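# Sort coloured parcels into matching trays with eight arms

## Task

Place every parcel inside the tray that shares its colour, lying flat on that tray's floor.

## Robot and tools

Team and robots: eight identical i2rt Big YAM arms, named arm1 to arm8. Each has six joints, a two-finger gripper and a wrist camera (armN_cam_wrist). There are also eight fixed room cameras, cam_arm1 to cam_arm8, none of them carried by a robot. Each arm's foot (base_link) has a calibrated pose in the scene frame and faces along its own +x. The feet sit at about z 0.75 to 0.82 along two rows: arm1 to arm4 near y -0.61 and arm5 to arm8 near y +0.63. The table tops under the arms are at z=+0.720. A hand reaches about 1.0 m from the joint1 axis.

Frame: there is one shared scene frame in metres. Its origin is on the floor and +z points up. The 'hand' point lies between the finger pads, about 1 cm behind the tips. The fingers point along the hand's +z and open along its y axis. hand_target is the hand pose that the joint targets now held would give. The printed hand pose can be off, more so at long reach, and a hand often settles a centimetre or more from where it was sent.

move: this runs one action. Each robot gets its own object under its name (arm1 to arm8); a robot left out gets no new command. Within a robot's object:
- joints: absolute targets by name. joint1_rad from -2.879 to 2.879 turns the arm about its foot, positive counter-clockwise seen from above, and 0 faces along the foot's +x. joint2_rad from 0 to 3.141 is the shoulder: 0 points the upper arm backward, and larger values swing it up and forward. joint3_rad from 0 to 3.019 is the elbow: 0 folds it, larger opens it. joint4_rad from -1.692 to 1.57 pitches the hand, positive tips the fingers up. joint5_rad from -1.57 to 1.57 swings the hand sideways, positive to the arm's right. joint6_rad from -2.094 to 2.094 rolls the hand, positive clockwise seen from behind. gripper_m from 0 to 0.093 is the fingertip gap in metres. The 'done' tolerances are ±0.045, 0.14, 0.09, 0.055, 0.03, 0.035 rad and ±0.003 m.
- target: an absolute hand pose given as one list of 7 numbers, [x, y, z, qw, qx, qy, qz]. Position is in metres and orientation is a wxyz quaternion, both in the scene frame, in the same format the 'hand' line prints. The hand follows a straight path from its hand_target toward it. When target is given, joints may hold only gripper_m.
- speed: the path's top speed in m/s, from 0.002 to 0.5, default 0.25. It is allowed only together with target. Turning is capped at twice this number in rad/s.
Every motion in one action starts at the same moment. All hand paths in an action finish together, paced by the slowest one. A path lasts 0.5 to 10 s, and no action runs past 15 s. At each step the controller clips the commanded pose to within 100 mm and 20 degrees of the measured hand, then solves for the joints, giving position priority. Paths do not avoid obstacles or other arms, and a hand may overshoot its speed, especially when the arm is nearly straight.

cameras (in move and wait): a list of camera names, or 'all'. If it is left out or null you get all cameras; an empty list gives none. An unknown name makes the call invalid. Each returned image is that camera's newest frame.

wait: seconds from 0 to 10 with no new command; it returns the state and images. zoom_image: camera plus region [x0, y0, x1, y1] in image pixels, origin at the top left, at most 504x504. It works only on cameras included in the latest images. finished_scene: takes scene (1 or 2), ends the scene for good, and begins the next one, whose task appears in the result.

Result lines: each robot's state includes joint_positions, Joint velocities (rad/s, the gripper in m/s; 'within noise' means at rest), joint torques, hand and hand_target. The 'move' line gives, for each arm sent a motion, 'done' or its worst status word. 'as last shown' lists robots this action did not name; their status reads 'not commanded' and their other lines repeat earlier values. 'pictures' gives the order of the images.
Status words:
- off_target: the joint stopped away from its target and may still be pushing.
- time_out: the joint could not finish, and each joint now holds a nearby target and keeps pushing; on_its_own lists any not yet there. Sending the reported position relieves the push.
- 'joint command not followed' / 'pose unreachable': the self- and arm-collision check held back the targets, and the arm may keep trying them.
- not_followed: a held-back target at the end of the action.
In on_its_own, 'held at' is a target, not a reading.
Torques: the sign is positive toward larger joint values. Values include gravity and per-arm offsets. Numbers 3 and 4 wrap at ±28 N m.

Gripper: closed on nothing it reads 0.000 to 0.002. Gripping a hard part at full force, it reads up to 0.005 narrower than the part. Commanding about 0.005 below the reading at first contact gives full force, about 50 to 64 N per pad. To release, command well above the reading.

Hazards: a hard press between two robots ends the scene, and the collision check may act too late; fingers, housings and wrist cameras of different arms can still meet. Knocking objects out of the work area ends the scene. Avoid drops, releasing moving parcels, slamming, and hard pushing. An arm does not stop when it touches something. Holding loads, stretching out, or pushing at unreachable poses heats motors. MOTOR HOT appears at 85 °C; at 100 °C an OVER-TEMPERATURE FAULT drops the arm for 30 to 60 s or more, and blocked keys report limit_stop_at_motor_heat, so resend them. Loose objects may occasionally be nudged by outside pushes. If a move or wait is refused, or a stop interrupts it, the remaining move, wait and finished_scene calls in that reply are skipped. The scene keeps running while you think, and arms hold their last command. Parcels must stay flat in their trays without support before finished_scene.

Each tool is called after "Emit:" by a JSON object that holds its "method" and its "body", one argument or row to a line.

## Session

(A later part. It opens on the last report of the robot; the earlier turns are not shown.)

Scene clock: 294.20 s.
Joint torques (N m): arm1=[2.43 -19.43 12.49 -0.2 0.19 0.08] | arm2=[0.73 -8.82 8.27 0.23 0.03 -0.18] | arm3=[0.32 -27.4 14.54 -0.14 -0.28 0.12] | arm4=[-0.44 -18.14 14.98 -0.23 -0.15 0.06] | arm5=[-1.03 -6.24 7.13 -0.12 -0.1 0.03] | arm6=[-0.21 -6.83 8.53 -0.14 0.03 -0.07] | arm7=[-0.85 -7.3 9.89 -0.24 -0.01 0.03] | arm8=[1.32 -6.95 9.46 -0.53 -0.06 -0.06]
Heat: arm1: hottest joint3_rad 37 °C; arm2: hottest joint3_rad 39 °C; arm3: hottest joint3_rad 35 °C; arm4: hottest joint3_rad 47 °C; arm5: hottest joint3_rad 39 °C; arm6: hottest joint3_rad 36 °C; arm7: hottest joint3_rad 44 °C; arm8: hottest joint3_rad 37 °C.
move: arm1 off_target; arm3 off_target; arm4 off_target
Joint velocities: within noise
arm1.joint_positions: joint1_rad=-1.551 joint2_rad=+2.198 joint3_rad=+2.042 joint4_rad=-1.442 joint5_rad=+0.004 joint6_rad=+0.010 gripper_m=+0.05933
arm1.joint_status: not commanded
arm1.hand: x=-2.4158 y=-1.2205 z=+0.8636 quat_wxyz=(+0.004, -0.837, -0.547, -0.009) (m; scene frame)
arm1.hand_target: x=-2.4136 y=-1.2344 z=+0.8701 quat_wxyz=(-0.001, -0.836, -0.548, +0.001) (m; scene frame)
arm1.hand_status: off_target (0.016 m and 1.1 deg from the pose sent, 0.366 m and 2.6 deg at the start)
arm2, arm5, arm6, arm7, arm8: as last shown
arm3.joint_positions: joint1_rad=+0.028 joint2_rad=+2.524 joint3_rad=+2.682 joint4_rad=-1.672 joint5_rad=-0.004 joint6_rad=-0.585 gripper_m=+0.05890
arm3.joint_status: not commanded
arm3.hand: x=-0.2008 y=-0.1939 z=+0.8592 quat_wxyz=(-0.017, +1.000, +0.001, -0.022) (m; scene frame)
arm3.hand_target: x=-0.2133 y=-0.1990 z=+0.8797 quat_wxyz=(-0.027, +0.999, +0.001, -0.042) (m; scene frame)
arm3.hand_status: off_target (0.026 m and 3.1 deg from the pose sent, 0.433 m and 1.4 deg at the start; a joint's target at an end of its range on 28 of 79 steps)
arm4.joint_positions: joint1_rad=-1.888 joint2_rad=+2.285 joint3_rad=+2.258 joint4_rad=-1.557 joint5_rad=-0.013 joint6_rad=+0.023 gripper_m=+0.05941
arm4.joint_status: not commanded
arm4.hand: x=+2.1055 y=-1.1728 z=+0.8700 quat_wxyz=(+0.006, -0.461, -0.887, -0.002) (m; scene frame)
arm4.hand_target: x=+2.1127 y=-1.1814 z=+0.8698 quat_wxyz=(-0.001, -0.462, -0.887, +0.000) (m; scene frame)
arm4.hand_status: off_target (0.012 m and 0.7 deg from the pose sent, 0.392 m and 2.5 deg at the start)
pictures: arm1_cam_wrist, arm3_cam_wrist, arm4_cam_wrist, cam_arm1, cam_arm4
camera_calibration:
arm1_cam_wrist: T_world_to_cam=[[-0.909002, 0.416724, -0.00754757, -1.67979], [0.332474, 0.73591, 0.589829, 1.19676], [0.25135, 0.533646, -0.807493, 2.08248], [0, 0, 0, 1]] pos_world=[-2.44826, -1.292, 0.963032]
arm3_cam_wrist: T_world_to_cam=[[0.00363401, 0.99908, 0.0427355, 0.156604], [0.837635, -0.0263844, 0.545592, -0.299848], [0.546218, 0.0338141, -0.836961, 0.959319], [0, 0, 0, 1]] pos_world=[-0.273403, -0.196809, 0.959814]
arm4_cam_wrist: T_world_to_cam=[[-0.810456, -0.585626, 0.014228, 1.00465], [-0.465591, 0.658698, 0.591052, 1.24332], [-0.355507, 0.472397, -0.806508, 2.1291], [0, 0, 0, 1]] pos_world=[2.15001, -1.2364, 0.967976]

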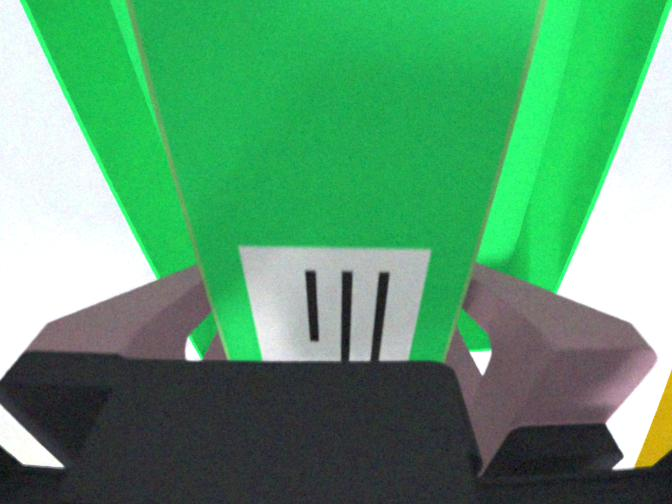

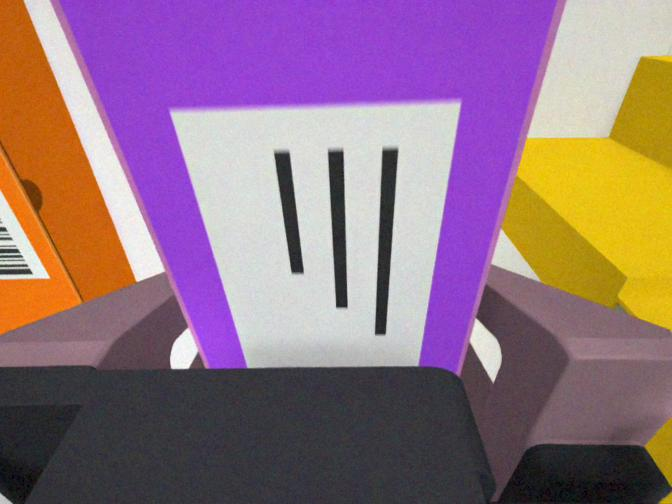

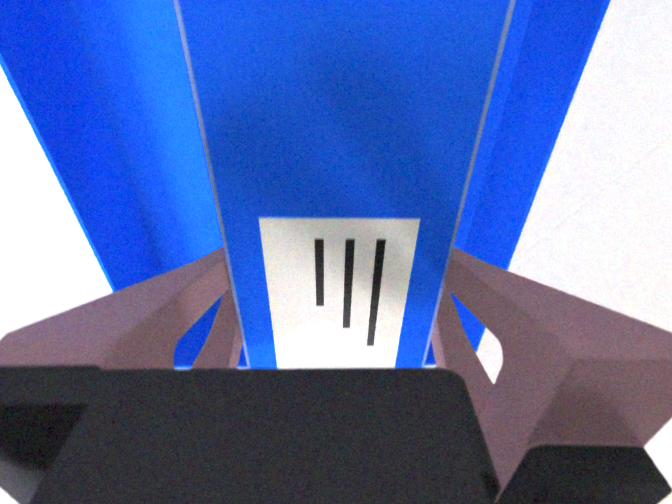

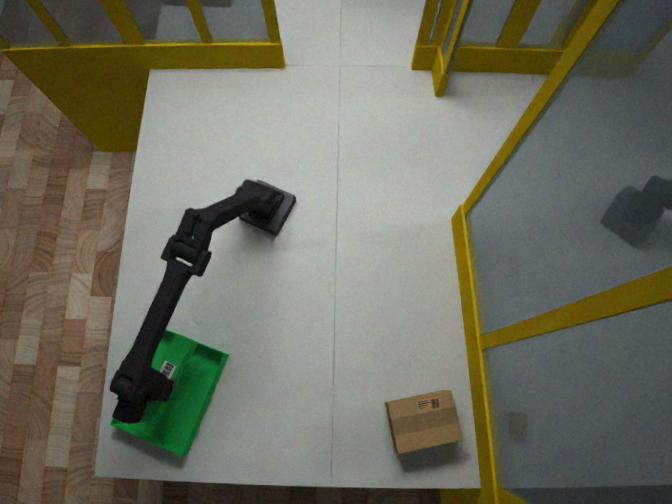

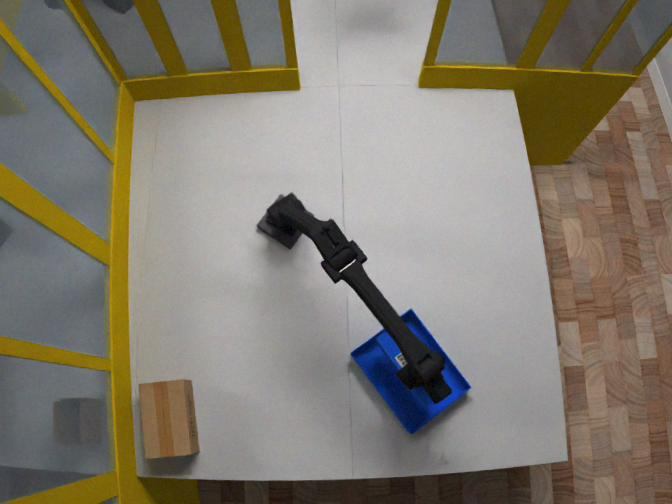

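Emit:
{"method": "zoom_image", "body": {
  "camera": "cam_arm1",
  "region": [90, 310, 250, 470]
}}

Emit:
{"method": "zoom_image", "body": {
  "camera": "cam_arm4",
  "region": [330, 290, 490, 450]
}}

Scaled by 3.150.

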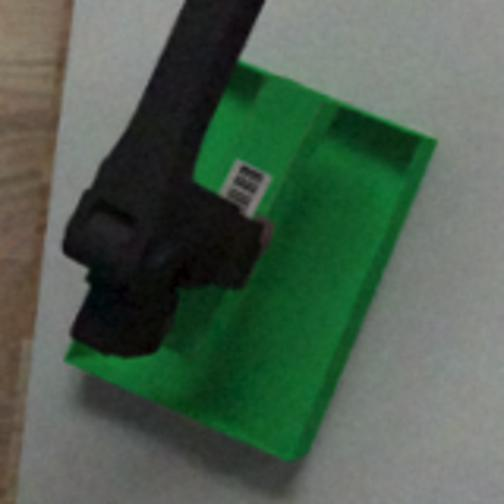

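Scaled by 3.150.

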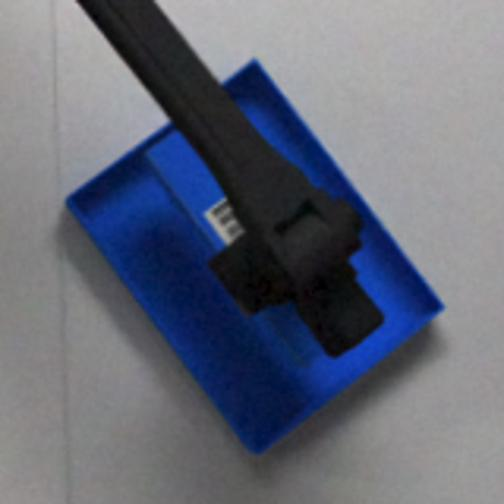

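Emit:
{"method": "move", "body": {
  "arm1": {"target":[-2.434,-1.272,0.775,0,0.836,0.548,0],"speed":0.15},
  "arm4": {"target":[2.143,-1.204,0.775,0,0.462,0.887,0],"speed":0.15},
  "arm3": {"target":[-0.215,-0.198,0.74,0,1,0,0],"speed":0.15},
  "cameras": ["cam_arm1","cam_arm4","cam_arm3"]
}}

Scene clock: 318.07 s.
Joint torques (N m): arm1=[1.9 -20.89 12.34 0.46 0.21 0] | arm2=[0.79 -8.82 8.25 0.23 0.03 -0.18] | arm3=[0.38 -26.7 11.79 0.36 -0.3 0.12] | arm4=[0.73 -19.78 14.83 0.31 -0.14 0.12] | arm5=[-1.44 -6.71 6.97 0.03 -0.12 0.05] | arm6=[-0.15 -6.89 8.54 -0.14 0.04 -0.07] | arm7=[-0.91 -7.36 9.92 -0.23 0 0.02] | arm8=[1.73 -7 9.44 -0.49 -0.06 -0.09]
Heat: arm1: hottest joint3_rad 42 °C; arm2: hottest joint3_rad 39 °C; arm3: hottest joint2_rad 38 °C; arm4: hottest joint3_rad 48 °C; arm5: hottest joint3_rad 38 °C; arm6: hottest joint3_rad 36 °C; arm7: hottest joint3_rad 44 °C; arm8: hottest joint3_rad 37 °C.
move: arm1 off_target; arm3 off_target; arm4 off_target
Joint velocities: within noise
arm1.joint_positions: joint1_rad=-1.551 joint2_rad=+2.397 joint3_rad=+2.156 joint4_rad=-1.373 joint5_rad=+0.004 joint6_rad=+0.011 gripper_m=+0.05933
arm1.joint_status: not commanded
arm1.hand: x=-2.4301 y=-1.2554 z=+0.7719 quat_wxyz=(+0.009, -0.837, -0.546, -0.015) (m; scene frame)
arm1.hand_target: x=-2.4336 y=-1.2712 z=+0.7752 quat_wxyz=(+0.000, -0.836, -0.548, +0.000) (m; scene frame)
arm1.hand_status: off_target (0.017 m and 2.0 deg from the pose sent, 0.104 m and 1.1 deg at the start)
arm2, arm7: as last shown
arm3.joint_positions: joint1_rad=+0.028 joint2_rad=+2.633 joint3_rad=+2.587 joint4_rad=-1.541 joint5_rad=-0.004 joint6_rad=-0.583 gripper_m=+0.05892
arm3.joint_status: not commanded
arm3.hand: x=-0.2022 y=-0.1923 z=+0.7425 quat_wxyz=(+0.003, +1.000, +0.000, +0.008) (m; scene frame)
arm3.hand_target: x=-0.2146 y=-0.1985 z=+0.7402 quat_wxyz=(+0.000, +1.000, +0.000, +0.000) (m; scene frame)
arm3.hand_status: off_target (0.014 m and 1.0 deg from the pose sent, 0.120 m and 3.1 deg at the start)
arm4.joint_positions: joint1_rad=-1.885 joint2_rad=+2.468 joint3_rad=+2.347 joint4_rad=-1.478 joint5_rad=-0.014 joint6_rad=+0.033 gripper_m=+0.05941
arm4.joint_status: not commanded
arm4.hand: x=+2.1254 y=-1.1987 z=+0.7762 quat_wxyz=(+0.013, -0.465, -0.885, -0.005) (m; scene frame)
arm4.hand_target: x=+2.1424 y=-1.2031 z=+0.7752 quat_wxyz=(-0.001, -0.462, -0.887, +0.000) (m; scene frame)
arm4.hand_status: off_target (0.018 m and 1.6 deg from the pose sent, 0.107 m and 0.7 deg at the start)
arm5.joint_positions: joint1_rad=+1.558 joint2_rad=+1.258 joint3_rad=+1.222 joint4_rad=-1.516 joint5_rad=+0.000 joint6_rad=-0.284 gripper_m=+0.08988
arm5.joint_status: not commanded
arm5.hand: x=+2.0671 y=+0.2998 z=+1.0400 quat_wxyz=(+0.003, +0.703, +0.711, -0.005) (m; scene frame)
arm5.hand_target: x=+2.0671 y=+0.3010 z=+1.0401 quat_wxyz=(+0.000, +0.707, +0.707, +0.000) (m; scene frame)
arm5.hand_status: not commanded
arm6.joint_positions: joint1_rad=-1.087 joint2_rad=+1.266 joint3_rad=+1.168 joint4_rad=-1.475 joint5_rad=+0.000 joint6_rad=-0.132 gripper_m=+0.08989
arm6.joint_status: not commanded
arm6.hand: x=+0.8029 y=+0.2789 z=+1.0460 quat_wxyz=(+0.001, -0.708, -0.706, -0.001) (m; scene frame)
arm6.hand_target: x=+0.8049 y=+0.2809 z=+1.0500 quat_wxyz=(+0.000, -0.707, -0.707, +0.000) (m; scene frame)
arm6.hand_status: not commanded
arm8.joint_positions: joint1_rad=+0.329 joint2_rad=+1.222 joint3_rad=+1.308 joint4_rad=-1.635 joint5_rad=-0.001 joint6_rad=-0.275 gripper_m=+0.08993
arm8.joint_status: not commanded
arm8.hand: x=-1.7547 y=+0.3265 z=+1.0543 quat_wxyz=(-0.006, -0.708, -0.706, +0.009) (m; scene frame)
arm8.hand_target: x=-1.7549 y=+0.3289 z=+1.0501 quat_wxyz=(+0.000, -0.707, -0.707, +0.000) (m; scene frame)
arm8.hand_status: not commanded
pictures: cam_arm1, cam_arm3, cam_arm4

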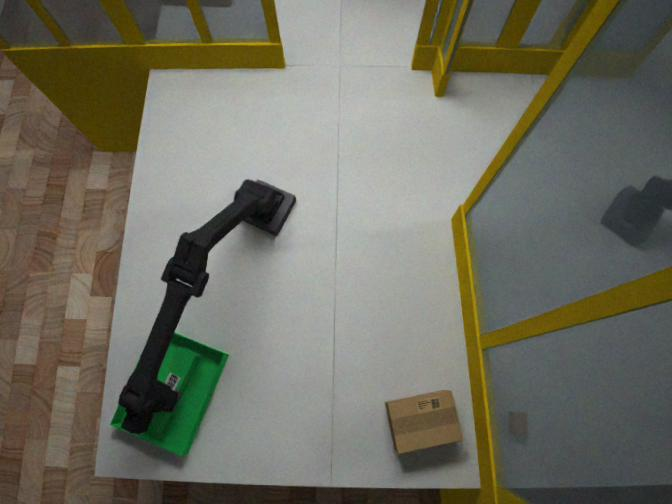

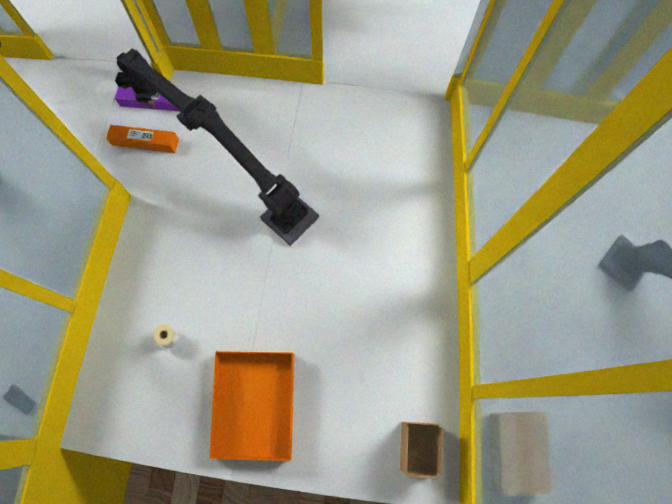

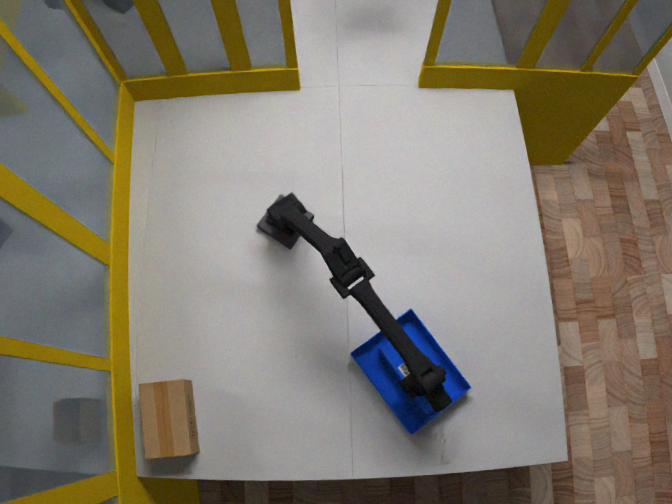

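Emit:
{"method": "move", "body": {
  "arm1": {"target":[-2.434,-1.272,0.742,0,0.836,0.548,0],"speed":0.12},
  "arm4": {"target":[2.143,-1.204,0.742,0,0.462,0.887,0],"speed":0.12},
  "arm3": {"joints":{"gripper_m":0.09}},
  "cameras": []
}}

Emit:
{"method": "move", "body": {
  "arm3": {"target":[-0.205,-0.195,0.88,0,1,0,0],"speed":0.25},
  "cameras": ["cam_arm1","cam_arm4"]
}}

Scene clock: 326.20 s.
Joint torques (N m): arm1=[1.85 -19.6 9.76 0.68 0.2 0] | arm2=[0.73 -8.88 8.27 0.21 0.03 -0.18] | arm3=[0.56 -26.99 11.82 0.34 -0.3 0.11] | arm4=[0.79 -19.43 11.1 0.83 -0.12 0.12] | arm5=[-0.97 -6.83 7.04 -0.16 -0.08 0.05] | arm6=[-0.21 -6.83 8.53 -0.12 0.03 -0.06] | arm7=[-0.91 -7.36 9.89 -0.23 0 0.03] | arm8=[1.73 -7.18 9.52 -0.49 -0.06 -0.06]
Heat: arm1: hottest joint3_rad 41 °C; arm2: hottest joint3_rad 39 °C; arm3: hottest joint2_rad 37 °C; arm4: hottest joint3_rad 49 °C; arm5: hottest joint3_rad 38 °C; arm6: hottest joint3_rad 36 °C; arm7: hottest joint3_rad 44 °C; arm8: hottest joint3_rad 37 °C.
move: arm1 off_target; arm3 done; arm4 off_target
Joint velocities: within noise
arm1.joint_positions: joint1_rad=-1.551 joint2_rad=+2.413 joint3_rad=+2.156 joint4_rad=-1.315 joint5_rad=+0.004 joint6_rad=+0.011 gripper_m=+0.05933
arm1.joint_status: not commanded
arm1.hand: x=-2.4349 y=-1.2668 z=+0.7612 quat_wxyz=(-0.003, -0.837, -0.546, +0.002) (m; scene frame)
arm1.hand_target: x=-2.4337 y=-1.2713 z=+0.7422 quat_wxyz=(+0.000, -0.836, -0.548, +0.000) (m; scene frame)
arm1.hand_status: off_target (0.020 m and 0.5 deg from the pose sent, 0.035 m and 2.0 deg at the start)
arm2, arm5, arm6, arm7, arm8: as last shown
arm3.joint_positions: joint1_rad=+0.028 joint2_rad=+2.637 joint3_rad=+2.587 joint4_rad=-1.541 joint5_rad=-0.005 joint6_rad=-0.582 gripper_m=+0.08997
arm3.joint_status: all done
arm3.hand: x=-0.2017 y=-0.1926 z=+0.7397 quat_wxyz=(+0.005, +1.000, +0.000, +0.010) (m; scene frame)
arm3.hand_target: x=-0.2145 y=-0.1985 z=+0.7400 quat_wxyz=(+0.000, +1.000, +0.000, +0.000) (m; scene frame)
arm3.hand_status: not commanded
arm4.joint_positions: joint1_rad=-1.885 joint2_rad=+2.482 joint3_rad=+2.347 joint4_rad=-1.422 joint5_rad=-0.014 joint6_rad=+0.033 gripper_m=+0.05941
arm4.joint_status: not commanded
arm4.hand: x=+2.1325 y=-1.2086 z=+0.7657 quat_wxyz=(-0.006, -0.464, -0.886, +0.004) (m; scene frame)
arm4.hand_target: x=+2.1423 y=-1.2032 z=+0.7425 quat_wxyz=(+0.000, -0.462, -0.887, +0.000) (m; scene frame)
arm4.hand_status: off_target (0.026 m and 0.9 deg from the pose sent, 0.039 m and 1.6 deg at the start)
pictures: none
No camera images: "cameras" was empty.

Scene clock: 327.57 s.
Joint torques (N m): arm1=[1.9 -20.07 9.81 0.65 0.17 0.02] | arm2=[0.73 -8.82 8.27 0.21 0.03 -0.18] | arm3=[-0.5 -29.39 13.65 -0.28 -0.28 -0.01] | arm4=[0.85 -19.49 11.11 0.81 -0.12 0.12] | arm5=[-0.91 -6.12 7.16 -0.02 -0.1 0.03] | arm6=[-0.21 -6.77 8.53 -0.14 0.03 -0.06] | arm7=[-0.85 -7.41 9.92 -0.27 -0.01 0.03] | arm8=[1.61 -6.95 9.47 -0.54 -0.06 -0.08]
Heat: arm1: hottest joint3_rad 41 °C; arm2: hottest joint3_rad 39 °C; arm3: hottest joint2_rad 37 °C; arm4: hottest joint3_rad 49 °C; arm5: hottest joint3_rad 38 °C; arm6: hottest joint3_rad 36 °C; arm7: hottest joint3_rad 44 °C; arm8: hottest joint3_rad 37 °C.
move: arm3 off_target
Joint velocities: within noise
arm1, arm2, arm4, arm5, arm6, arm7, arm8: as last shown
arm1.joint_positions: joint1_rad=-1.551 joint2_rad=+2.413 joint3_rad=+2.156 joint4_rad=-1.314 joint5_rad=+0.004 joint6_rad=+0.011 gripper_m=+0.05933
arm1.hand: x=-2.4349 y=-1.2669 z=+0.7612 quat_wxyz=(-0.004, -0.837, -0.546, +0.003) (m; scene frame)
arm3.joint_positions: joint1_rad=+0.028 joint2_rad=+2.526 joint3_rad=+2.649 joint4_rad=-1.672 joint5_rad=-0.005 joint6_rad=-0.582 gripper_m=+0.08997
arm3.joint_status: not commanded
arm3.hand: x=-0.1958 y=-0.1976 z=+0.8458 quat_wxyz=(-0.007, +1.000, +0.000, -0.008) (m; scene frame)
arm3.hand_target: x=-0.2033 y=-0.1963 z=+0.8797 quat_wxyz=(-0.022, +0.999, +0.000, -0.033) (m; scene frame)
arm3.hand_status: off_target (0.036 m and 1.2 deg from the pose sent, 0.140 m and 1.2 deg at the start; pose on its path clipped on 5 of 41 steps; a joint's target at an end of its range on 30 of 41 steps)
pictures: cam_arm1, cam_arm4

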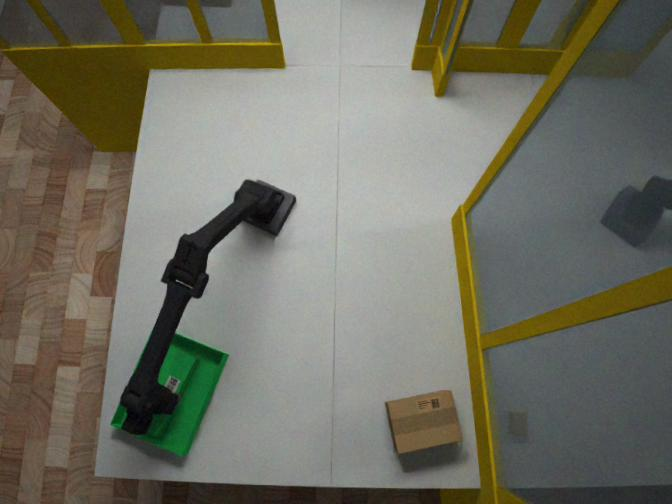

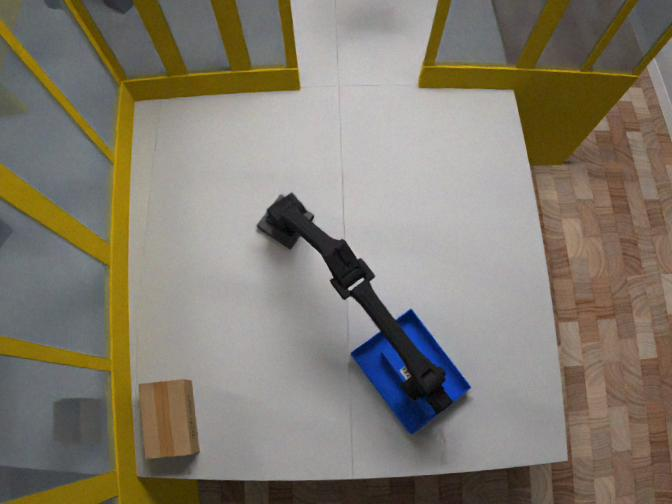

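Emit:
{"method": "move", "body": {
  "arm1": {"joints":{"gripper_m":0.085}},
  "arm4": {"joints":{"gripper_m":0.085}},
  "arm3": {"target":[-0.200,-0.375,0.88,0,1,0,0],"speed":0.3},
  "cameras": ["arm3_cam_wrist"]
}}

Emit:
{"method": "move", "body": {
  "arm1": {"target":[-2.414,-1.24,0.9,0,0.836,0.548,0],"speed":0.25},
  "arm4": {"target":[2.125,-1.19,0.9,0,0.462,0.887,0],"speed":0.25},
  "cameras": []
}}

Scene clock: 337.13 s.
Joint torques (N m): arm1=[1.73 -20.84 9.73 0.7 0.14 0.01] | arm2=[0.73 -8.82 8.25 0.21 0.03 -0.18] | arm3=[-1.79 -27.4 9.06 0.36 0.01 0.11] | arm4=[0.79 -19.55 11.1 0.76 -0.13 0.12] | arm5=[-0.5 -6.42 7.06 -0.13 -0.1 0.04] | arm6=[-0.21 -6.89 8.53 -0.14 0.03 -0.06] | arm7=[-0.85 -7.36 9.89 -0.23 0 0.02] | arm8=[1.55 -7.12 9.52 -0.46 -0.05 -0.07]
Heat: arm1: hottest joint3_rad 40 °C; arm2: hottest joint3_rad 39 °C; arm3: hottest joint2_rad 37 °C; arm4: hottest joint3_rad 48 °C; arm5: hottest joint3_rad 38 °C; arm6: hottest joint3_rad 36 °C; arm7: hottest joint3_rad 44 °C; arm8: hottest joint3_rad 37 °C.
move: arm1 done; arm3 off_target; arm4 done
Joint velocities: within noise
arm1.joint_positions: joint1_rad=-1.551 joint2_rad=+2.424 joint3_rad=+2.156 joint4_rad=-1.314 joint5_rad=+0.004 joint6_rad=+0.011 gripper_m=+0.08489
arm1.joint_status: all done
arm1.hand: x=-2.4343 y=-1.2655 z=+0.7535 quat_wxyz=(+0.000, -0.837, -0.546, -0.002) (m; scene frame)
arm1.hand_target: x=-2.4337 y=-1.2713 z=+0.7421 quat_wxyz=(+0.000, -0.836, -0.548, +0.000) (m; scene frame)
arm1.hand_status: not commanded
arm2, arm5, arm6, arm7, arm8: as last shown
arm3.joint_positions: joint1_rad=+0.263 joint2_rad=+2.220 joint3_rad=+2.119 joint4_rad=-1.517 joint5_rad=-0.012 joint6_rad=-0.376 gripper_m=+0.08997
arm3.joint_status: not commanded
arm3.hand: x=-0.1989 y=-0.3847 z=+0.8567 quat_wxyz=(+0.011, +1.000, +0.014, +0.023) (m; scene frame)
arm3.hand_target: x=-0.1996 y=-0.3751 z=+0.8798 quat_wxyz=(+0.000, +1.000, +0.000, +0.000) (m; scene frame)
arm3.hand_status: off_target (0.025 m and 3.3 deg from the pose sent, 0.181 m and 1.2 deg at the start)
arm4.joint_positions: joint1_rad=-1.885 joint2_rad=+2.484 joint3_rad=+2.347 joint4_rad=-1.421 joint5_rad=-0.014 joint6_rad=+0.033 gripper_m=+0.08491
arm4.joint_status: all done
arm4.hand: x=+2.1326 y=-1.2087 z=+0.7649 quat_wxyz=(-0.006, -0.465, -0.885, +0.004) (m; scene frame)
arm4.hand_target: x=+2.1422 y=-1.2032 z=+0.7425 quat_wxyz=(+0.000, -0.462, -0.887, +0.000) (m; scene frame)
arm4.hand_status: not commanded
pictures: arm3_cam_wrist
camera_calibration:
arm3_cam_wrist: T_world_to_cam=[[-0.0233372, 0.99965, -0.0124838, 0.389466], [0.78582, 0.0260618, 0.617906, -0.357192], [0.618015, 0.00461013, -0.786153, 0.922227], [0, 0, 0, 1]] pos_world=[-0.280172, -0.384272, 0.950584]

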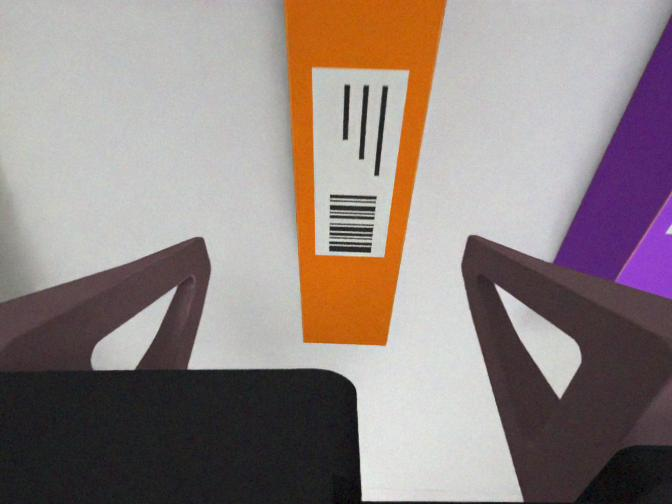

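Scene clock: 338.63 s.
Joint torques (N m): arm1=[2.67 -19.72 11.37 -0.14 0.18 0.07] | arm2=[0.73 -8.82 8.27 0.21 0.03 -0.18] | arm3=[-1.67 -27.28 9.09 0.53 0.01 0.13] | arm4=[-0.21 -19.9 13.82 -0.23 -0.13 0.02] | arm5=[-1.03 -6.59 7.06 -0.06 -0.12 0] | arm6=[-0.21 -6.83 8.54 -0.13 0.03 -0.07] | arm7=[-0.91 -7.41 9.92 -0.17 0 0.02] | arm8=[1.79 -6.83 9.48 -0.51 -0.06 -0.07]
Heat: arm1: hottest joint3_rad 40 °C; arm2: hottest joint3_rad 39 °C; arm3: hottest joint2_rad 37 °C; arm4: hottest joint3_rad 48 °C; arm5: hottest joint3_rad 38 °C; arm6: hottest joint3_rad 36 °C; arm7: hottest joint3_rad 44 °C; arm8: hottest joint3_rad 37 °C.
move: arm1 done; arm4 done
Joint velocities: within noise
arm1.joint_positions: joint1_rad=-1.549 joint2_rad=+2.207 joint3_rad=+2.156 joint4_rad=-1.529 joint5_rad=+0.004 joint6_rad=+0.013 gripper_m=+0.08489
arm1.joint_status: not commanded
arm1.hand: x=-2.4189 y=-1.2309 z=+0.9010 quat_wxyz=(-0.001, -0.838, -0.546, -0.001) (m; scene frame)
arm1.hand_target: x=-2.4138 y=-1.2397 z=+0.9000 quat_wxyz=(+0.000, -0.836, -0.548, +0.000) (m; scene frame)
arm1.hand_status: done (0.010 m and 0.3 deg from the pose sent, 0.150 m and 0.3 deg at the start)
arm2, arm5, arm6, arm8: as last shown
arm3.joint_positions: joint1_rad=+0.263 joint2_rad=+2.220 joint3_rad=+2.119 joint4_rad=-1.517 joint5_rad=-0.012 joint6_rad=-0.375 gripper_m=+0.08997
arm3.joint_status: not commanded
arm3.hand: x=-0.1990 y=-0.3847 z=+0.8567 quat_wxyz=(+0.011, +1.000, +0.014, +0.022) (m; scene frame)
arm3.hand_target: x=-0.1997 y=-0.3751 z=+0.8798 quat_wxyz=(+0.000, +1.000, +0.000, +0.000) (m; scene frame)
arm3.hand_status: not commanded
arm4.joint_positions: joint1_rad=-1.885 joint2_rad=+2.365 joint3_rad=+2.474 joint4_rad=-1.684 joint5_rad=-0.014 joint6_rad=+0.033 gripper_m=+0.08491
arm4.joint_status: not commanded
arm4.hand: x=+2.1184 y=-1.1861 z=+0.8972 quat_wxyz=(+0.002, -0.465, -0.885, +0.000) (m; scene frame)
arm4.hand_target: x=+2.1246 y=-1.1896 z=+0.8998 quat_wxyz=(-0.004, -0.462, -0.887, +0.002) (m; scene frame)
arm4.hand_status: done (0.008 m and 0.4 deg from the pose sent, 0.137 m and 0.9 deg at the start; a joint's target at an end of its range on 19 of 45 steps)
arm7.joint_positions: joint1_rad=-1.096 joint2_rad=+1.254 joint3_rad=+1.234 joint4_rad=-1.510 joint5_rad=-0.002 joint6_rad=-0.162 gripper_m=+0.09010
arm7.joint_status: not commanded
arm7.hand: x=-0.4829 y=+0.2588 z=+1.0564 quat_wxyz=(-0.012, -0.708, -0.706, +0.015) (m; scene frame)
arm7.hand_target: x=-0.4850 y=+0.2619 z=+1.0528 quat_wxyz=(-0.005, -0.707, -0.707, +0.008) (m; scene frame)
arm7.hand_status: not commanded
pictures: none
No camera images: "cameras" was empty.

Emit:
{"method": "move", "body": {
  "arm3": {"target":[-0.212,-0.369,0.74,0,1,0,0],"speed":0.15},
  "arm1": {"target":[-2.29,-0.935,1.04,0,0.836,0.548,0],"speed":0.35},
  "arm4": {"target":[1.906,-0.9,1.04,0,0.462,0.887,0],"speed":0.35},
  "cameras": ["cam_arm1","cam_arm4"]
}}

Emit:
{"method": "move", "body": {
  "arm3": {"joints":{"gripper_m":0.052}},
  "cameras": []
}}

Emit:
{"method": "move", "body": {
  "arm3": {"target":[-0.2,-0.37,0.88,0,1,0,0],"speed":0.25},
  "cameras": []
}}

Emit:
{"method": "move", "body": {
  "arm3": {"target":[0.11,-0.49,1.04,0,1,0,0],"speed":0.35},
  "arm2": {"joints":{"joint1_rad":-1.869,"joint6_rad":0.613}},
  "cameras": []
}}

Emit:
{"method": "move", "body": {
  "arm3": {"joints":{"joint1_rad":2.182,"joint6_rad":-0.124}},
  "arm2": {"target":[-0.21,-0.195,0.89,0,0,1,0],"speed":0.3},
  "cameras": ["arm2_cam_wrist","cam_arm3"]
}}

Scene clock: 353.43 s.
Joint torques (N m): arm1=[2.43 -6.89 7.95 -0.17 0.17 0.08] | arm2=[0.73 -8.82 8.27 0.21 0.03 -0.18] | arm3=[-1.85 -25.41 9.26 0.59 0.01 0.12] | arm4=[-0.91 -6.95 9.66 -0.14 -0.13 -0.03] | arm5=[-0.91 -6.24 7.12 0.06 -0.1 0.04] | arm6=[-0.21 -6.83 8.51 -0.14 0.03 -0.06] | arm7=[-0.91 -7.47 9.96 -0.25 0 0.03] | arm8=[1.67 -6.83 9.54 -0.49 -0.06 -0.08]
Heat: arm1: hottest joint3_rad 39 °C; arm2: hottest joint3_rad 39 °C; arm3: hottest joint2_rad 39 °C; arm4: hottest joint3_rad 51 °C; arm5: hottest joint3_rad 38 °C; arm6: hottest joint3_rad 36 °C; arm7: hottest joint3_rad 45 °C; arm8: hottest joint3_rad 36 °C.
move: arm1 done; arm3 off_target; arm4 done
Joint velocities: within noise
arm1.joint_positions: joint1_rad=-1.549 joint2_rad=+1.270 joint3_rad=+1.303 joint4_rad=-1.577 joint5_rad=+0.004 joint6_rad=+0.014 gripper_m=+0.08489
arm1.joint_status: not commanded
arm1.hand: x=-2.2952 y=-0.9368 z=+1.0480 quat_wxyz=(-0.011, -0.838, -0.546, +0.014) (m; scene frame)
arm1.hand_target: x=-2.2900 y=-0.9348 z=+1.0402 quat_wxyz=(+0.000, -0.836, -0.548, +0.000) (m; scene frame)
arm1.hand_status: done (0.010 m and 2.0 deg from the pose sent, 0.351 m and 0.3 deg at the start)
arm2, arm5, arm6, arm7, arm8: as last shown
arm3.joint_positions: joint1_rad=+0.263 joint2_rad=+2.317 joint3_rad=+1.980 joint4_rad=-1.248 joint5_rad=-0.012 joint6_rad=-0.375 gripper_m=+0.08997
arm3.joint_status: not commanded
arm3.hand: x=-0.2096 y=-0.3799 z=+0.7394 quat_wxyz=(+0.005, +1.000, +0.014, +0.008) (m; scene frame)
arm3.hand_target: x=-0.2118 y=-0.3690 z=+0.7400 quat_wxyz=(+0.000, +1.000, +0.000, +0.000) (m; scene frame)
arm3.hand_status: off_target (0.011 m and 1.9 deg from the pose sent, 0.119 m and 3.3 deg at the start)
arm4.joint_positions: joint1_rad=-1.885 joint2_rad=+1.279 joint3_rad=+1.344 joint4_rad=-1.611 joint5_rad=-0.014 joint6_rad=+0.028 gripper_m=+0.08491
arm4.joint_status: not commanded
arm4.hand: x=+1.9100 y=-0.9010 z=+1.0455 quat_wxyz=(-0.011, -0.462, -0.887, +0.006) (m; scene frame)
arm4.hand_target: x=+1.9060 y=-0.9000 z=+1.0401 quat_wxyz=(+0.000, -0.462, -0.887, +0.000) (m; scene frame)
arm4.hand_status: done (0.007 m and 1.5 deg from the pose sent, 0.384 m and 0.4 deg at the start)
pictures: cam_arm1, cam_arm4

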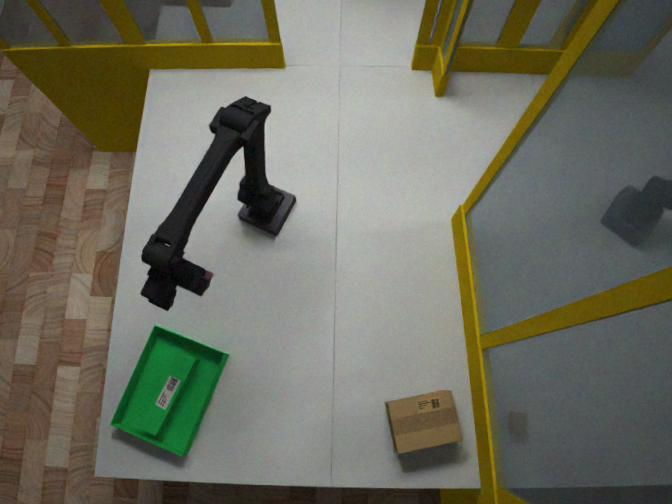

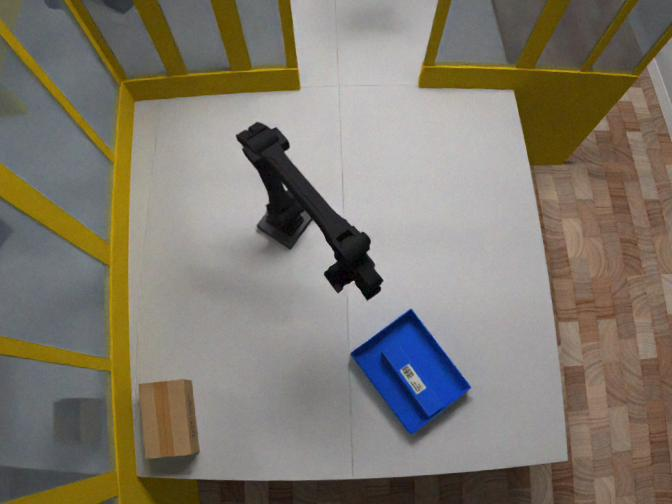

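Scene clock: 354.03 s.
Joint torques (N m): arm1=[2.37 -7.06 8.02 -0.09 0.18 0.05] | arm2=[0.73 -8.82 8.25 0.23 0.03 -0.18] | arm3=[-1.73 -24.76 9.26 0.62 -0.03 0.12] | arm4=[-0.97 -7 9.66 -0.14 -0.14 -0.04] | arm5=[-1.03 -6.65 7.27 -0.08 -0.07 0.01] | arm6=[-0.21 -6.89 8.53 -0.16 0.04 -0.07] | arm7=[-0.85 -7.53 9.88 -0.23 -0.01 0.03] | arm8=[1.79 -7.3 9.5 -0.47 -0.06 -0.08]
Heat: arm1: hottest joint3_rad 39 °C; arm2: hottest joint3_rad 39 °C; arm3: hottest joint2_rad 39 °C; arm4: hottest joint3_rad 51 °C; arm5: hottest joint3_rad 38 °C; arm6: hottest joint3_rad 36 °C; arm7: hottest joint3_rad 45 °C; arm8: hottest joint3_rad 36 °C.
move: arm3 off_target
Joint velocities: within noise
arm1, arm4, arm5, arm6, arm7, arm8: as last shown
arm2.joint_positions: joint1_rad=-1.397 joint2_rad=+1.218 joint3_rad=+1.172 joint4_rad=-1.505 joint5_rad=+0.001 joint6_rad=+0.385 gripper_m=+0.08992
arm2.joint_status: not commanded
arm2.hand: x=-0.6937 y=-0.3221 z=+1.0439 quat_wxyz=(-0.008, +0.342, -0.940, -0.007) (m; scene frame)
arm2.hand_target: x=-0.6965 y=-0.3228 z=+1.0403 quat_wxyz=(+0.000, +0.351, -0.936, +0.000) (m; scene frame)
arm2.hand_status: not commanded
arm3.joint_positions: joint1_rad=+0.263 joint2_rad=+2.317 joint3_rad=+1.980 joint4_rad=-1.248 joint5_rad=-0.011 joint6_rad=-0.375 gripper_m=+0.05854
arm3.joint_status: gripper_m off_target (ended at +0.05857, target +0.05200)
arm3.hand: x=-0.2096 y=-0.3798 z=+0.7394 quat_wxyz=(+0.005, +1.000, +0.014, +0.008) (m; scene frame)
arm3.hand_target: x=-0.2117 y=-0.3690 z=+0.7400 quat_wxyz=(+0.000, +1.000, +0.000, +0.000) (m; scene frame)
arm3.hand_status: not commanded
pictures: none
No camera images: "cameras" was empty.

Scene clock: 355.57 s.
Joint torques (N m): arm1=[2.02 -6.89 7.98 -0.12 0.18 0.07] | arm2=[0.73 -8.82 8.27 0.23 0.03 -0.18] | arm3=[-2.02 -25.52 14.11 -0.34 -0.01 0.05] | arm4=[-0.91 -7.06 9.66 -0.14 -0.14 -0.04] | arm5=[-0.73 -6.42 7.21 0.01 -0.11 0.09] | arm6=[-0.21 -6.89 8.53 -0.14 0.04 -0.06] | arm7=[-0.91 -7.53 9.92 -0.2 0 0.03] | arm8=[1.79 -6.95 9.52 -0.54 -0.06 -0.06]
Heat: arm1: hottest joint3_rad 39 °C; arm2: hottest joint3_rad 39 °C; arm3: hottest joint2_rad 39 °C; arm4: hottest joint3_rad 50 °C; arm5: hottest joint3_rad 38 °C; arm6: hottest joint3_rad 36 °C; arm7: hottest joint3_rad 45 °C; arm8: hottest joint3_rad 36 °C.
move: arm3 off_target
Joint velocities: within noise
arm1, arm2, arm4, arm5, arm6, arm7, arm8: as last shown
arm3.joint_positions: joint1_rad=+0.260 joint2_rad=+2.201 joint3_rad=+2.062 joint4_rad=-1.490 joint5_rad=-0.011 joint6_rad=-0.375 gripper_m=+0.05854
arm3.joint_status: not commanded
arm3.hand: x=-0.1891 y=-0.3856 z=+0.8479 quat_wxyz=(+0.012, +0.999, +0.012, +0.028) (m; scene frame)
arm3.hand_target: x=-0.1984 y=-0.3707 z=+0.8801 quat_wxyz=(+0.000, +1.000, +0.000, +0.000) (m; scene frame)
arm3.hand_status: off_target (0.037 m and 3.7 deg from the pose sent, 0.141 m and 1.9 deg at the start; pose on its path clipped on 7 of 46 steps)
pictures: none
No camera images: "cameras" was empty.

Scene clock: 357.47 s.
Joint torques (N m): arm1=[2.14 -7.06 8.02 -0.09 0.18 0.07] | arm2=[-0.32 -8.82 8.25 0.21 0.03 0.07] | arm3=[-1.96 -10.34 9.4 -0.32 -0.02 0.05] | arm4=[-0.97 -7 9.66 -0.14 -0.14 -0.03] | arm5=[-0.85 -6.42 7.16 0.01 -0.07 0.03] | arm6=[-0.21 -6.83 8.53 -0.14 0.03 -0.06] | arm7=[-0.97 -7.59 9.89 -0.25 0.01 0.02] | arm8=[1.85 -7.06 9.5 -0.47 -0.04 -0.07]
Heat: arm1: hottest joint3_rad 39 °C; arm2: hottest joint3_rad 39 °C; arm3: hottest joint2_rad 39 °C; arm4: hottest joint3_rad 50 °C; arm5: hottest joint3_rad 38 °C; arm6: hottest joint3_rad 36 °C; arm7: hottest joint3_rad 45 °C; arm8: hottest joint3_rad 36 °C.
move: arm2 done; arm3 done
Joint velocities: within noise
arm1, arm4, arm7: as last shown
arm2.joint_positions: joint1_rad=-1.863 joint2_rad=+1.218 joint3_rad=+1.172 joint4_rad=-1.505 joint5_rad=+0.002 joint6_rad=+0.599 gripper_m=+0.08993
arm2.joint_status: all done
arm2.hand: x=-0.5757 y=-0.4261 z=+1.0437 quat_wxyz=(-0.009, +0.010, -1.000, -0.006) (m; scene frame)
arm2.hand_target: x=-0.5760 y=-0.4289 z=+1.0401 quat_wxyz=(+0.000, -0.001, -1.000, +0.000) (m; scene frame)
arm2.hand_status: not commanded
arm3.joint_positions: joint1_rad=+0.260 joint2_rad=+1.247 joint3_rad=+1.305 joint4_rad=-1.619 joint5_rad=-0.011 joint6_rad=-0.375 gripper_m=+0.05854
arm3.joint_status: not commanded
arm3.hand: x=+0.1052 y=-0.4948 z=+1.0379 quat_wxyz=(+0.001, +1.000, +0.012, -0.004) (m; scene frame)
arm3.hand_target: x=+0.1099 y=-0.4902 z=+1.0399 quat_wxyz=(+0.000, +1.000, +0.000, +0.000) (m; scene frame)
arm3.hand_status: done (0.007 m and 1.5 deg from the pose sent, 0.370 m and 3.7 deg at the start)
arm5.joint_positions: joint1_rad=+1.558 joint2_rad=+1.258 joint3_rad=+1.222 joint4_rad=-1.516 joint5_rad=+0.000 joint6_rad=-0.284 gripper_m=+0.08988
arm5.joint_status: not commanded
arm5.hand: x=+2.0671 y=+0.2998 z=+1.0400 quat_wxyz=(+0.003, +0.703, +0.711, -0.005) (m; scene frame)
arm5.hand_target: x=+2.0671 y=+0.3010 z=+1.0401 quat_wxyz=(+0.000, +0.707, +0.707, +0.000) (m; scene frame)
arm5.hand_status: not commanded
arm6.joint_positions: joint1_rad=-1.087 joint2_rad=+1.266 joint3_rad=+1.168 joint4_rad=-1.475 joint5_rad=+0.000 joint6_rad=-0.132 gripper_m=+0.08989
arm6.joint_status: not commanded
arm6.hand: x=+0.8029 y=+0.2789 z=+1.0460 quat_wxyz=(+0.001, -0.708, -0.706, -0.001) (m; scene frame)
arm6.hand_target: x=+0.8049 y=+0.2809 z=+1.0500 quat_wxyz=(+0.000, -0.707, -0.707, +0.000) (m; scene frame)
arm6.hand_status: not commanded
arm8.joint_positions: joint1_rad=+0.329 joint2_rad=+1.222 joint3_rad=+1.308 joint4_rad=-1.635 joint5_rad=-0.001 joint6_rad=-0.275 gripper_m=+0.08993
arm8.joint_status: not commanded
arm8.hand: x=-1.7547 y=+0.3265 z=+1.0543 quat_wxyz=(-0.006, -0.708, -0.706, +0.009) (m; scene frame)
arm8.hand_target: x=-1.7549 y=+0.3289 z=+1.0501 quat_wxyz=(+0.000, -0.707, -0.707, +0.000) (m; scene frame)
arm8.hand_status: not commanded
pictures: none
No camera images: "cameras" was empty.

Scene clock: 360.17 s.
Joint torques (N m): arm1=[2.2 -6.95 7.97 -0.12 0.17 0.06] | arm2=[-0.38 -27.93 11.9 0.25 0.01 -0.18] | arm3=[-0.44 -10.46 9.43 -0.23 -0.03 0.13] | arm4=[-0.91 -7 9.66 -0.14 -0.14 -0.03] | arm5=[-1.14 -6.65 7.1 -0.05 -0.1 0.05] | arm6=[-0.21 -6.89 8.53 -0.14 0.04 -0.06] | arm7=[-1.03 -7.41 9.91 -0.2 -0.01 0.02] | arm8=[1.61 -7.06 9.46 -0.46 -0.07 -0.09]
Heat: arm1: hottest joint3_rad 39 °C; arm2: hottest joint3_rad 39 °C; arm3: hottest joint2_rad 38 °C; arm4: hottest joint3_rad 50 °C; arm5: hottest joint3_rad 38 °C; arm6: hottest joint3_rad 36 °C; arm7: hottest joint3_rad 45 °C; arm8: hottest joint3_rad 36 °C.
move: arm2 off_target; arm3 done
Joint velocities: within noise
arm1, arm4, arm5, arm6, arm7, arm8: as last shown
arm2.joint_positions: joint1_rad=-1.886 joint2_rad=+2.567 joint3_rad=+2.719 joint4_rad=-1.670 joint5_rad=+0.002 joint6_rad=+0.599 gripper_m=+0.08993
arm2.joint_status: not commanded
arm2.hand: x=-0.2183 y=-0.1939 z=+0.8891 quat_wxyz=(-0.022, -0.002, -1.000, -0.015) (m; scene frame)
arm2.hand_target: x=-0.2109 y=-0.1958 z=+0.8897 quat_wxyz=(-0.027, +0.000, -0.999, -0.018) (m; scene frame)
arm2.hand_status: off_target (0.008 m and 3.0 deg from the pose sent, 0.459 m and 1.6 deg at the start; a joint's target at an end of its range on 24 of 81 steps)
arm3.joint_positions: joint1_rad=+2.180 joint2_rad=+1.247 joint3_rad=+1.305 joint4_rad=-1.620 joint5_rad=-0.010 joint6_rad=-0.140 gripper_m=+0.05860
arm3.joint_status: all done
arm3.hand: x=+0.4345 y=-0.9627 z=+1.0370 quat_wxyz=(+0.007, +0.656, +0.754, +0.004) (m; scene frame)
arm3.hand_target: x=+0.4348 y=-0.9599 z=+1.0390 quat_wxyz=(+0.004, +0.662, +0.750, +0.005) (m; scene frame)
arm3.hand_status: not commanded
pictures: arm2_cam_wrist, cam_arm3
camera_calibration:
arm2_cam_wrist: T_world_to_cam=[[-0.00996678, -0.999804, -0.0171086, -0.182014], [-0.836885, -0.00102404, 0.547378, -0.665181], [-0.547289, 0.0197735, -0.83671, 0.748843], [0, 0, 0, 1]] pos_world=[-0.148661, -0.197467, 0.987556]

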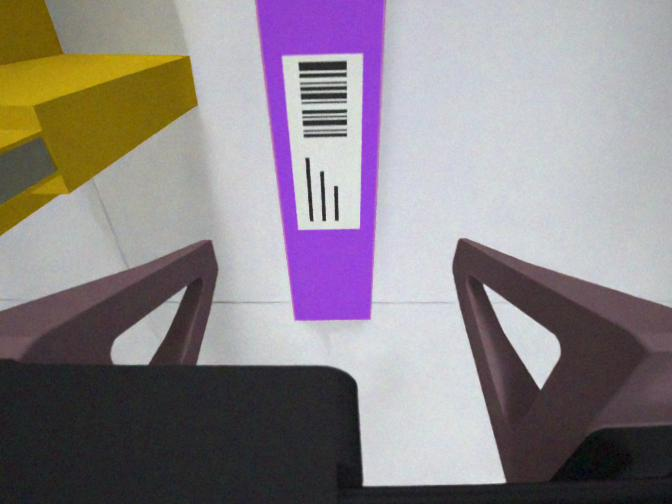

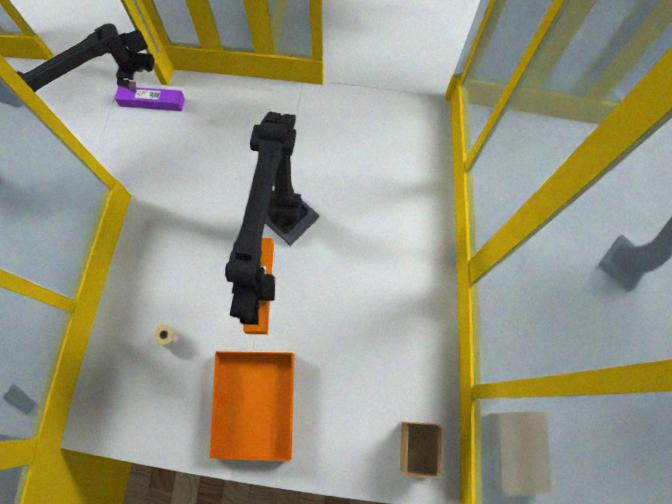

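Emit:
{"method": "move", "body": {
  "arm2": {"target":[-0.197,-0.197,0.745,0,0,1,0],"speed":0.16},
  "arm3": {"target":[0.437,-1.283,0.87,0,0.662,0.7495,0],"speed":0.3},
  "cameras": ["cam_arm3","arm3_cam_wrist"]
}}

Emit:
{"method": "move", "body": {
  "arm2": {"joints":{"gripper_m":0.052}},
  "cameras": []
}}

Emit:
{"method": "move", "body": {
  "arm2": {"target":[-0.215,-0.2,0.9,0,0,1,0],"speed":0.25},
  "cameras": ["cam_arm2"]
}}

Scene clock: 369.17 s.
Joint torques (N m): arm1=[2.14 -7.12 8.16 -0.09 0.19 0.07] | arm2=[-0.03 -28.51 11.92 0.1 0.13 -0.19] | arm3=[0.03 -23.59 14.17 -0.29 0.03 0.12] | arm4=[-0.91 -7 9.66 -0.16 -0.14 -0.03] | arm5=[-0.26 -6.3 7.1 -0.08 -0.1 0.01] | arm6=[-0.21 -6.89 8.53 -0.14 0.03 -0.07] | arm7=[-0.73 -7.36 9.91 -0.21 0 0.02] | arm8=[1.85 -7 9.47 -0.49 -0.05 -0.08]
Heat: arm1: hottest joint3_rad 38 °C; arm2: hottest joint3_rad 39 °C; arm3: hottest joint2_rad 37 °C; arm4: hottest joint3_rad 49 °C; arm5: hottest joint3_rad 38 °C; arm6: hottest joint3_rad 36 °C; arm7: hottest joint3_rad 45 °C; arm8: hottest joint3_rad 36 °C.
move: arm2 done; arm3 off_target
Joint velocities: within noise
arm1, arm4, arm5, arm6, arm7, arm8: as last shown
arm2.joint_positions: joint1_rad=-1.902 joint2_rad=+2.752 joint3_rad=+2.711 joint4_rad=-1.536 joint5_rad=-0.001 joint6_rad=+0.589 gripper_m=+0.08993
arm2.joint_status: not commanded
arm2.hand: x=-0.2029 y=-0.1974 z=+0.7475 quat_wxyz=(+0.003, -0.005, -1.000, +0.001) (m; scene frame)
arm2.hand_target: x=-0.1974 y=-0.1974 z=+0.7449 quat_wxyz=(-0.001, +0.000, -1.000, -0.001) (m; scene frame)
arm2.hand_status: done (0.006 m and 0.7 deg from the pose sent, 0.146 m and 3.0 deg at the start)
arm3.joint_positions: joint1_rad=+2.180 joint2_rad=+2.154 joint3_rad=+1.992 joint4_rad=-1.446 joint5_rad=+0.001 joint6_rad=-0.135 gripper_m=+0.05860
arm3.joint_status: not commanded
arm3.hand: x=+0.4332 y=-1.2671 z=+0.8494 quat_wxyz=(-0.013, +0.658, +0.752, +0.018) (m; scene frame)
arm3.hand_target: x=+0.4372 y=-1.2818 z=+0.8702 quat_wxyz=(+0.001, +0.662, +0.750, +0.000) (m; scene frame)
arm3.hand_status: off_target (0.026 m and 2.6 deg from the pose sent, 0.361 m and 1.3 deg at the start)
pictures: arm3_cam_wrist, cam_arm3
camera_calibration:
arm3_cam_wrist: T_world_to_cam=[[-0.991762, -0.128093, -0.000781134, 0.266845], [-0.101366, 0.78107, 0.616162, 0.516125], [-0.078316, 0.611165, -0.787619, 1.60134], [0, 0, 0, 1]] pos_world=[0.442375, -1.34763, 0.943442]

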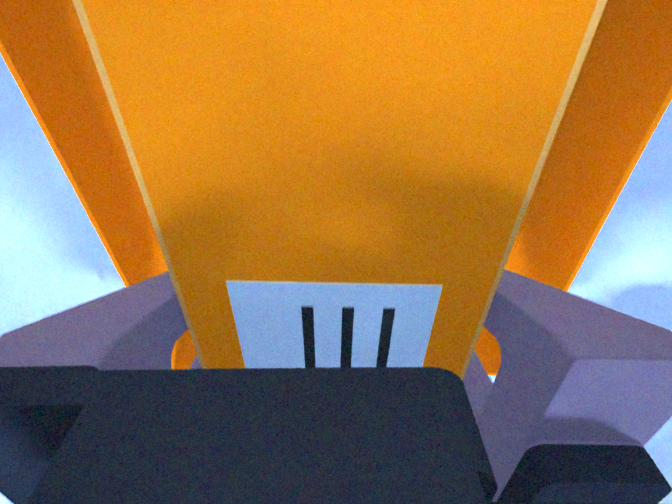

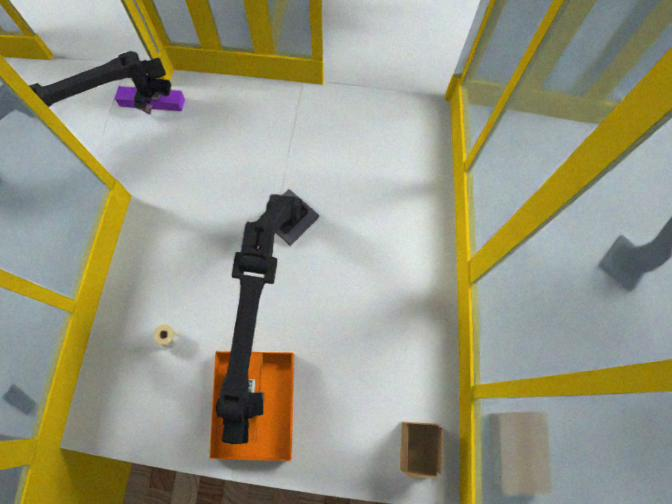

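Scene clock: 369.80 s.
Joint torques (N m): arm1=[2.26 -6.89 8.05 -0.18 0.19 0.08] | arm2=[-0.03 -28.51 11.99 0.14 0.13 -0.19] | arm3=[0.09 -23.53 14.17 -0.34 0.03 0.13] | arm4=[-0.91 -7 9.66 -0.14 -0.13 -0.03] | arm5=[-0.91 -6.65 7.17 -0.09 -0.1 0.02] | arm6=[-0.21 -6.89 8.51 -0.13 0.03 -0.06] | arm7=[-0.79 -7.47 9.91 -0.18 -0.01 0.03] | arm8=[1.67 -7.36 9.48 -0.53 -0.04 -0.08]
Heat: arm1: hottest joint3_rad 38 °C; arm2: hottest joint3_rad 39 °C; arm3: hottest joint2_rad 37 °C; arm4: hottest joint3_rad 49 °C; arm5: hottest joint3_rad 38 °C; arm6: hottest joint3_rad 36 °C; arm7: hottest joint3_rad 45 °C; arm8: hottest joint3_rad 36 °C.
move: arm2 off_target
Joint velocities: within noise
arm1, arm3, arm4, arm5, arm6, arm7, arm8: as last shown
arm2.joint_positions: joint1_rad=-1.902 joint2_rad=+2.752 joint3_rad=+2.712 joint4_rad=-1.537 joint5_rad=-0.001 joint6_rad=+0.589 gripper_m=+0.05881
arm2.joint_status: gripper_m off_target (ended at +0.05884, target +0.05200)
arm2.hand: x=-0.2029 y=-0.1974 z=+0.7477 quat_wxyz=(+0.003, -0.005, -1.000, +0.001) (m; scene frame)
arm2.hand_target: x=-0.1974 y=-0.1974 z=+0.7450 quat_wxyz=(-0.001, +0.000, -1.000, -0.001) (m; scene frame)
arm2.hand_status: not commanded
pictures: none
No camera images: "cameras" was empty.

Scene clock: 371.40 s.
Joint torques (N m): arm1=[2.14 -6.77 7.91 -0.09 0.18 0.09] | arm2=[0.79 -28.04 9.1 0.31 0.13 -0.1] | arm3=[0.09 -23.59 14.19 -0.32 0.02 0.13] | arm4=[-0.91 -7 9.66 -0.14 -0.14 -0.03] | arm5=[-0.62 -6.59 7.13 0.09 -0.09 0.01] | arm6=[-0.15 -6.83 8.53 -0.16 0.03 -0.06] | arm7=[-0.91 -7.36 9.89 -0.23 -0.02 0.03] | arm8=[1.49 -7.06 9.48 -0.49 -0.08 -0.08]
Heat: arm1: hottest joint3_rad 38 °C; arm2: hottest joint3_rad 39 °C; arm3: hottest joint2_rad 37 °C; arm4: hottest joint3_rad 48 °C; arm5: hottest joint3_rad 38 °C; arm6: hottest joint3_rad 36 °C; arm7: hottest joint3_rad 45 °C; arm8: hottest joint3_rad 36 °C.
move: arm2 off_target
Joint velocities: within noise
arm1, arm3, arm4, arm5, arm6, arm8: as last shown
arm2.joint_positions: joint1_rad=-1.902 joint2_rad=+2.535 joint3_rad=+2.713 joint4_rad=-1.670 joint5_rad=-0.001 joint6_rad=+0.589 gripper_m=+0.05881
arm2.joint_status: not commanded
arm2.hand: x=-0.2121 y=-0.2036 z=+0.9104 quat_wxyz=(-0.032, -0.005, -0.999, -0.023) (m; scene frame)
arm2.hand_target: x=-0.2156 y=-0.2006 z=+0.8997 quat_wxyz=(-0.025, +0.000, -1.000, -0.016) (m; scene frame)
arm2.hand_status: off_target (0.011 m and 4.5 deg from the pose sent, 0.153 m and 0.7 deg at the start; a joint's target at an end of its range on 35 of 48 steps)
arm7.joint_positions: joint1_rad=-1.096 joint2_rad=+1.254 joint3_rad=+1.234 joint4_rad=-1.510 joint5_rad=-0.002 joint6_rad=-0.162 gripper_m=+0.09010
arm7.joint_status: not commanded
arm7.hand: x=-0.4829 y=+0.2588 z=+1.0564 quat_wxyz=(-0.012, -0.708, -0.706, +0.015) (m; scene frame)
arm7.hand_target: x=-0.4850 y=+0.2619 z=+1.0528 quat_wxyz=(-0.005, -0.707, -0.707, +0.008) (m; scene frame)
arm7.hand_status: not commanded
pictures: cam_arm2

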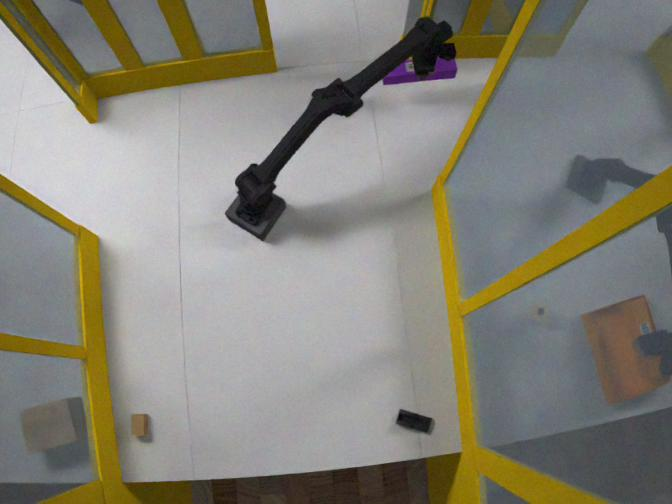

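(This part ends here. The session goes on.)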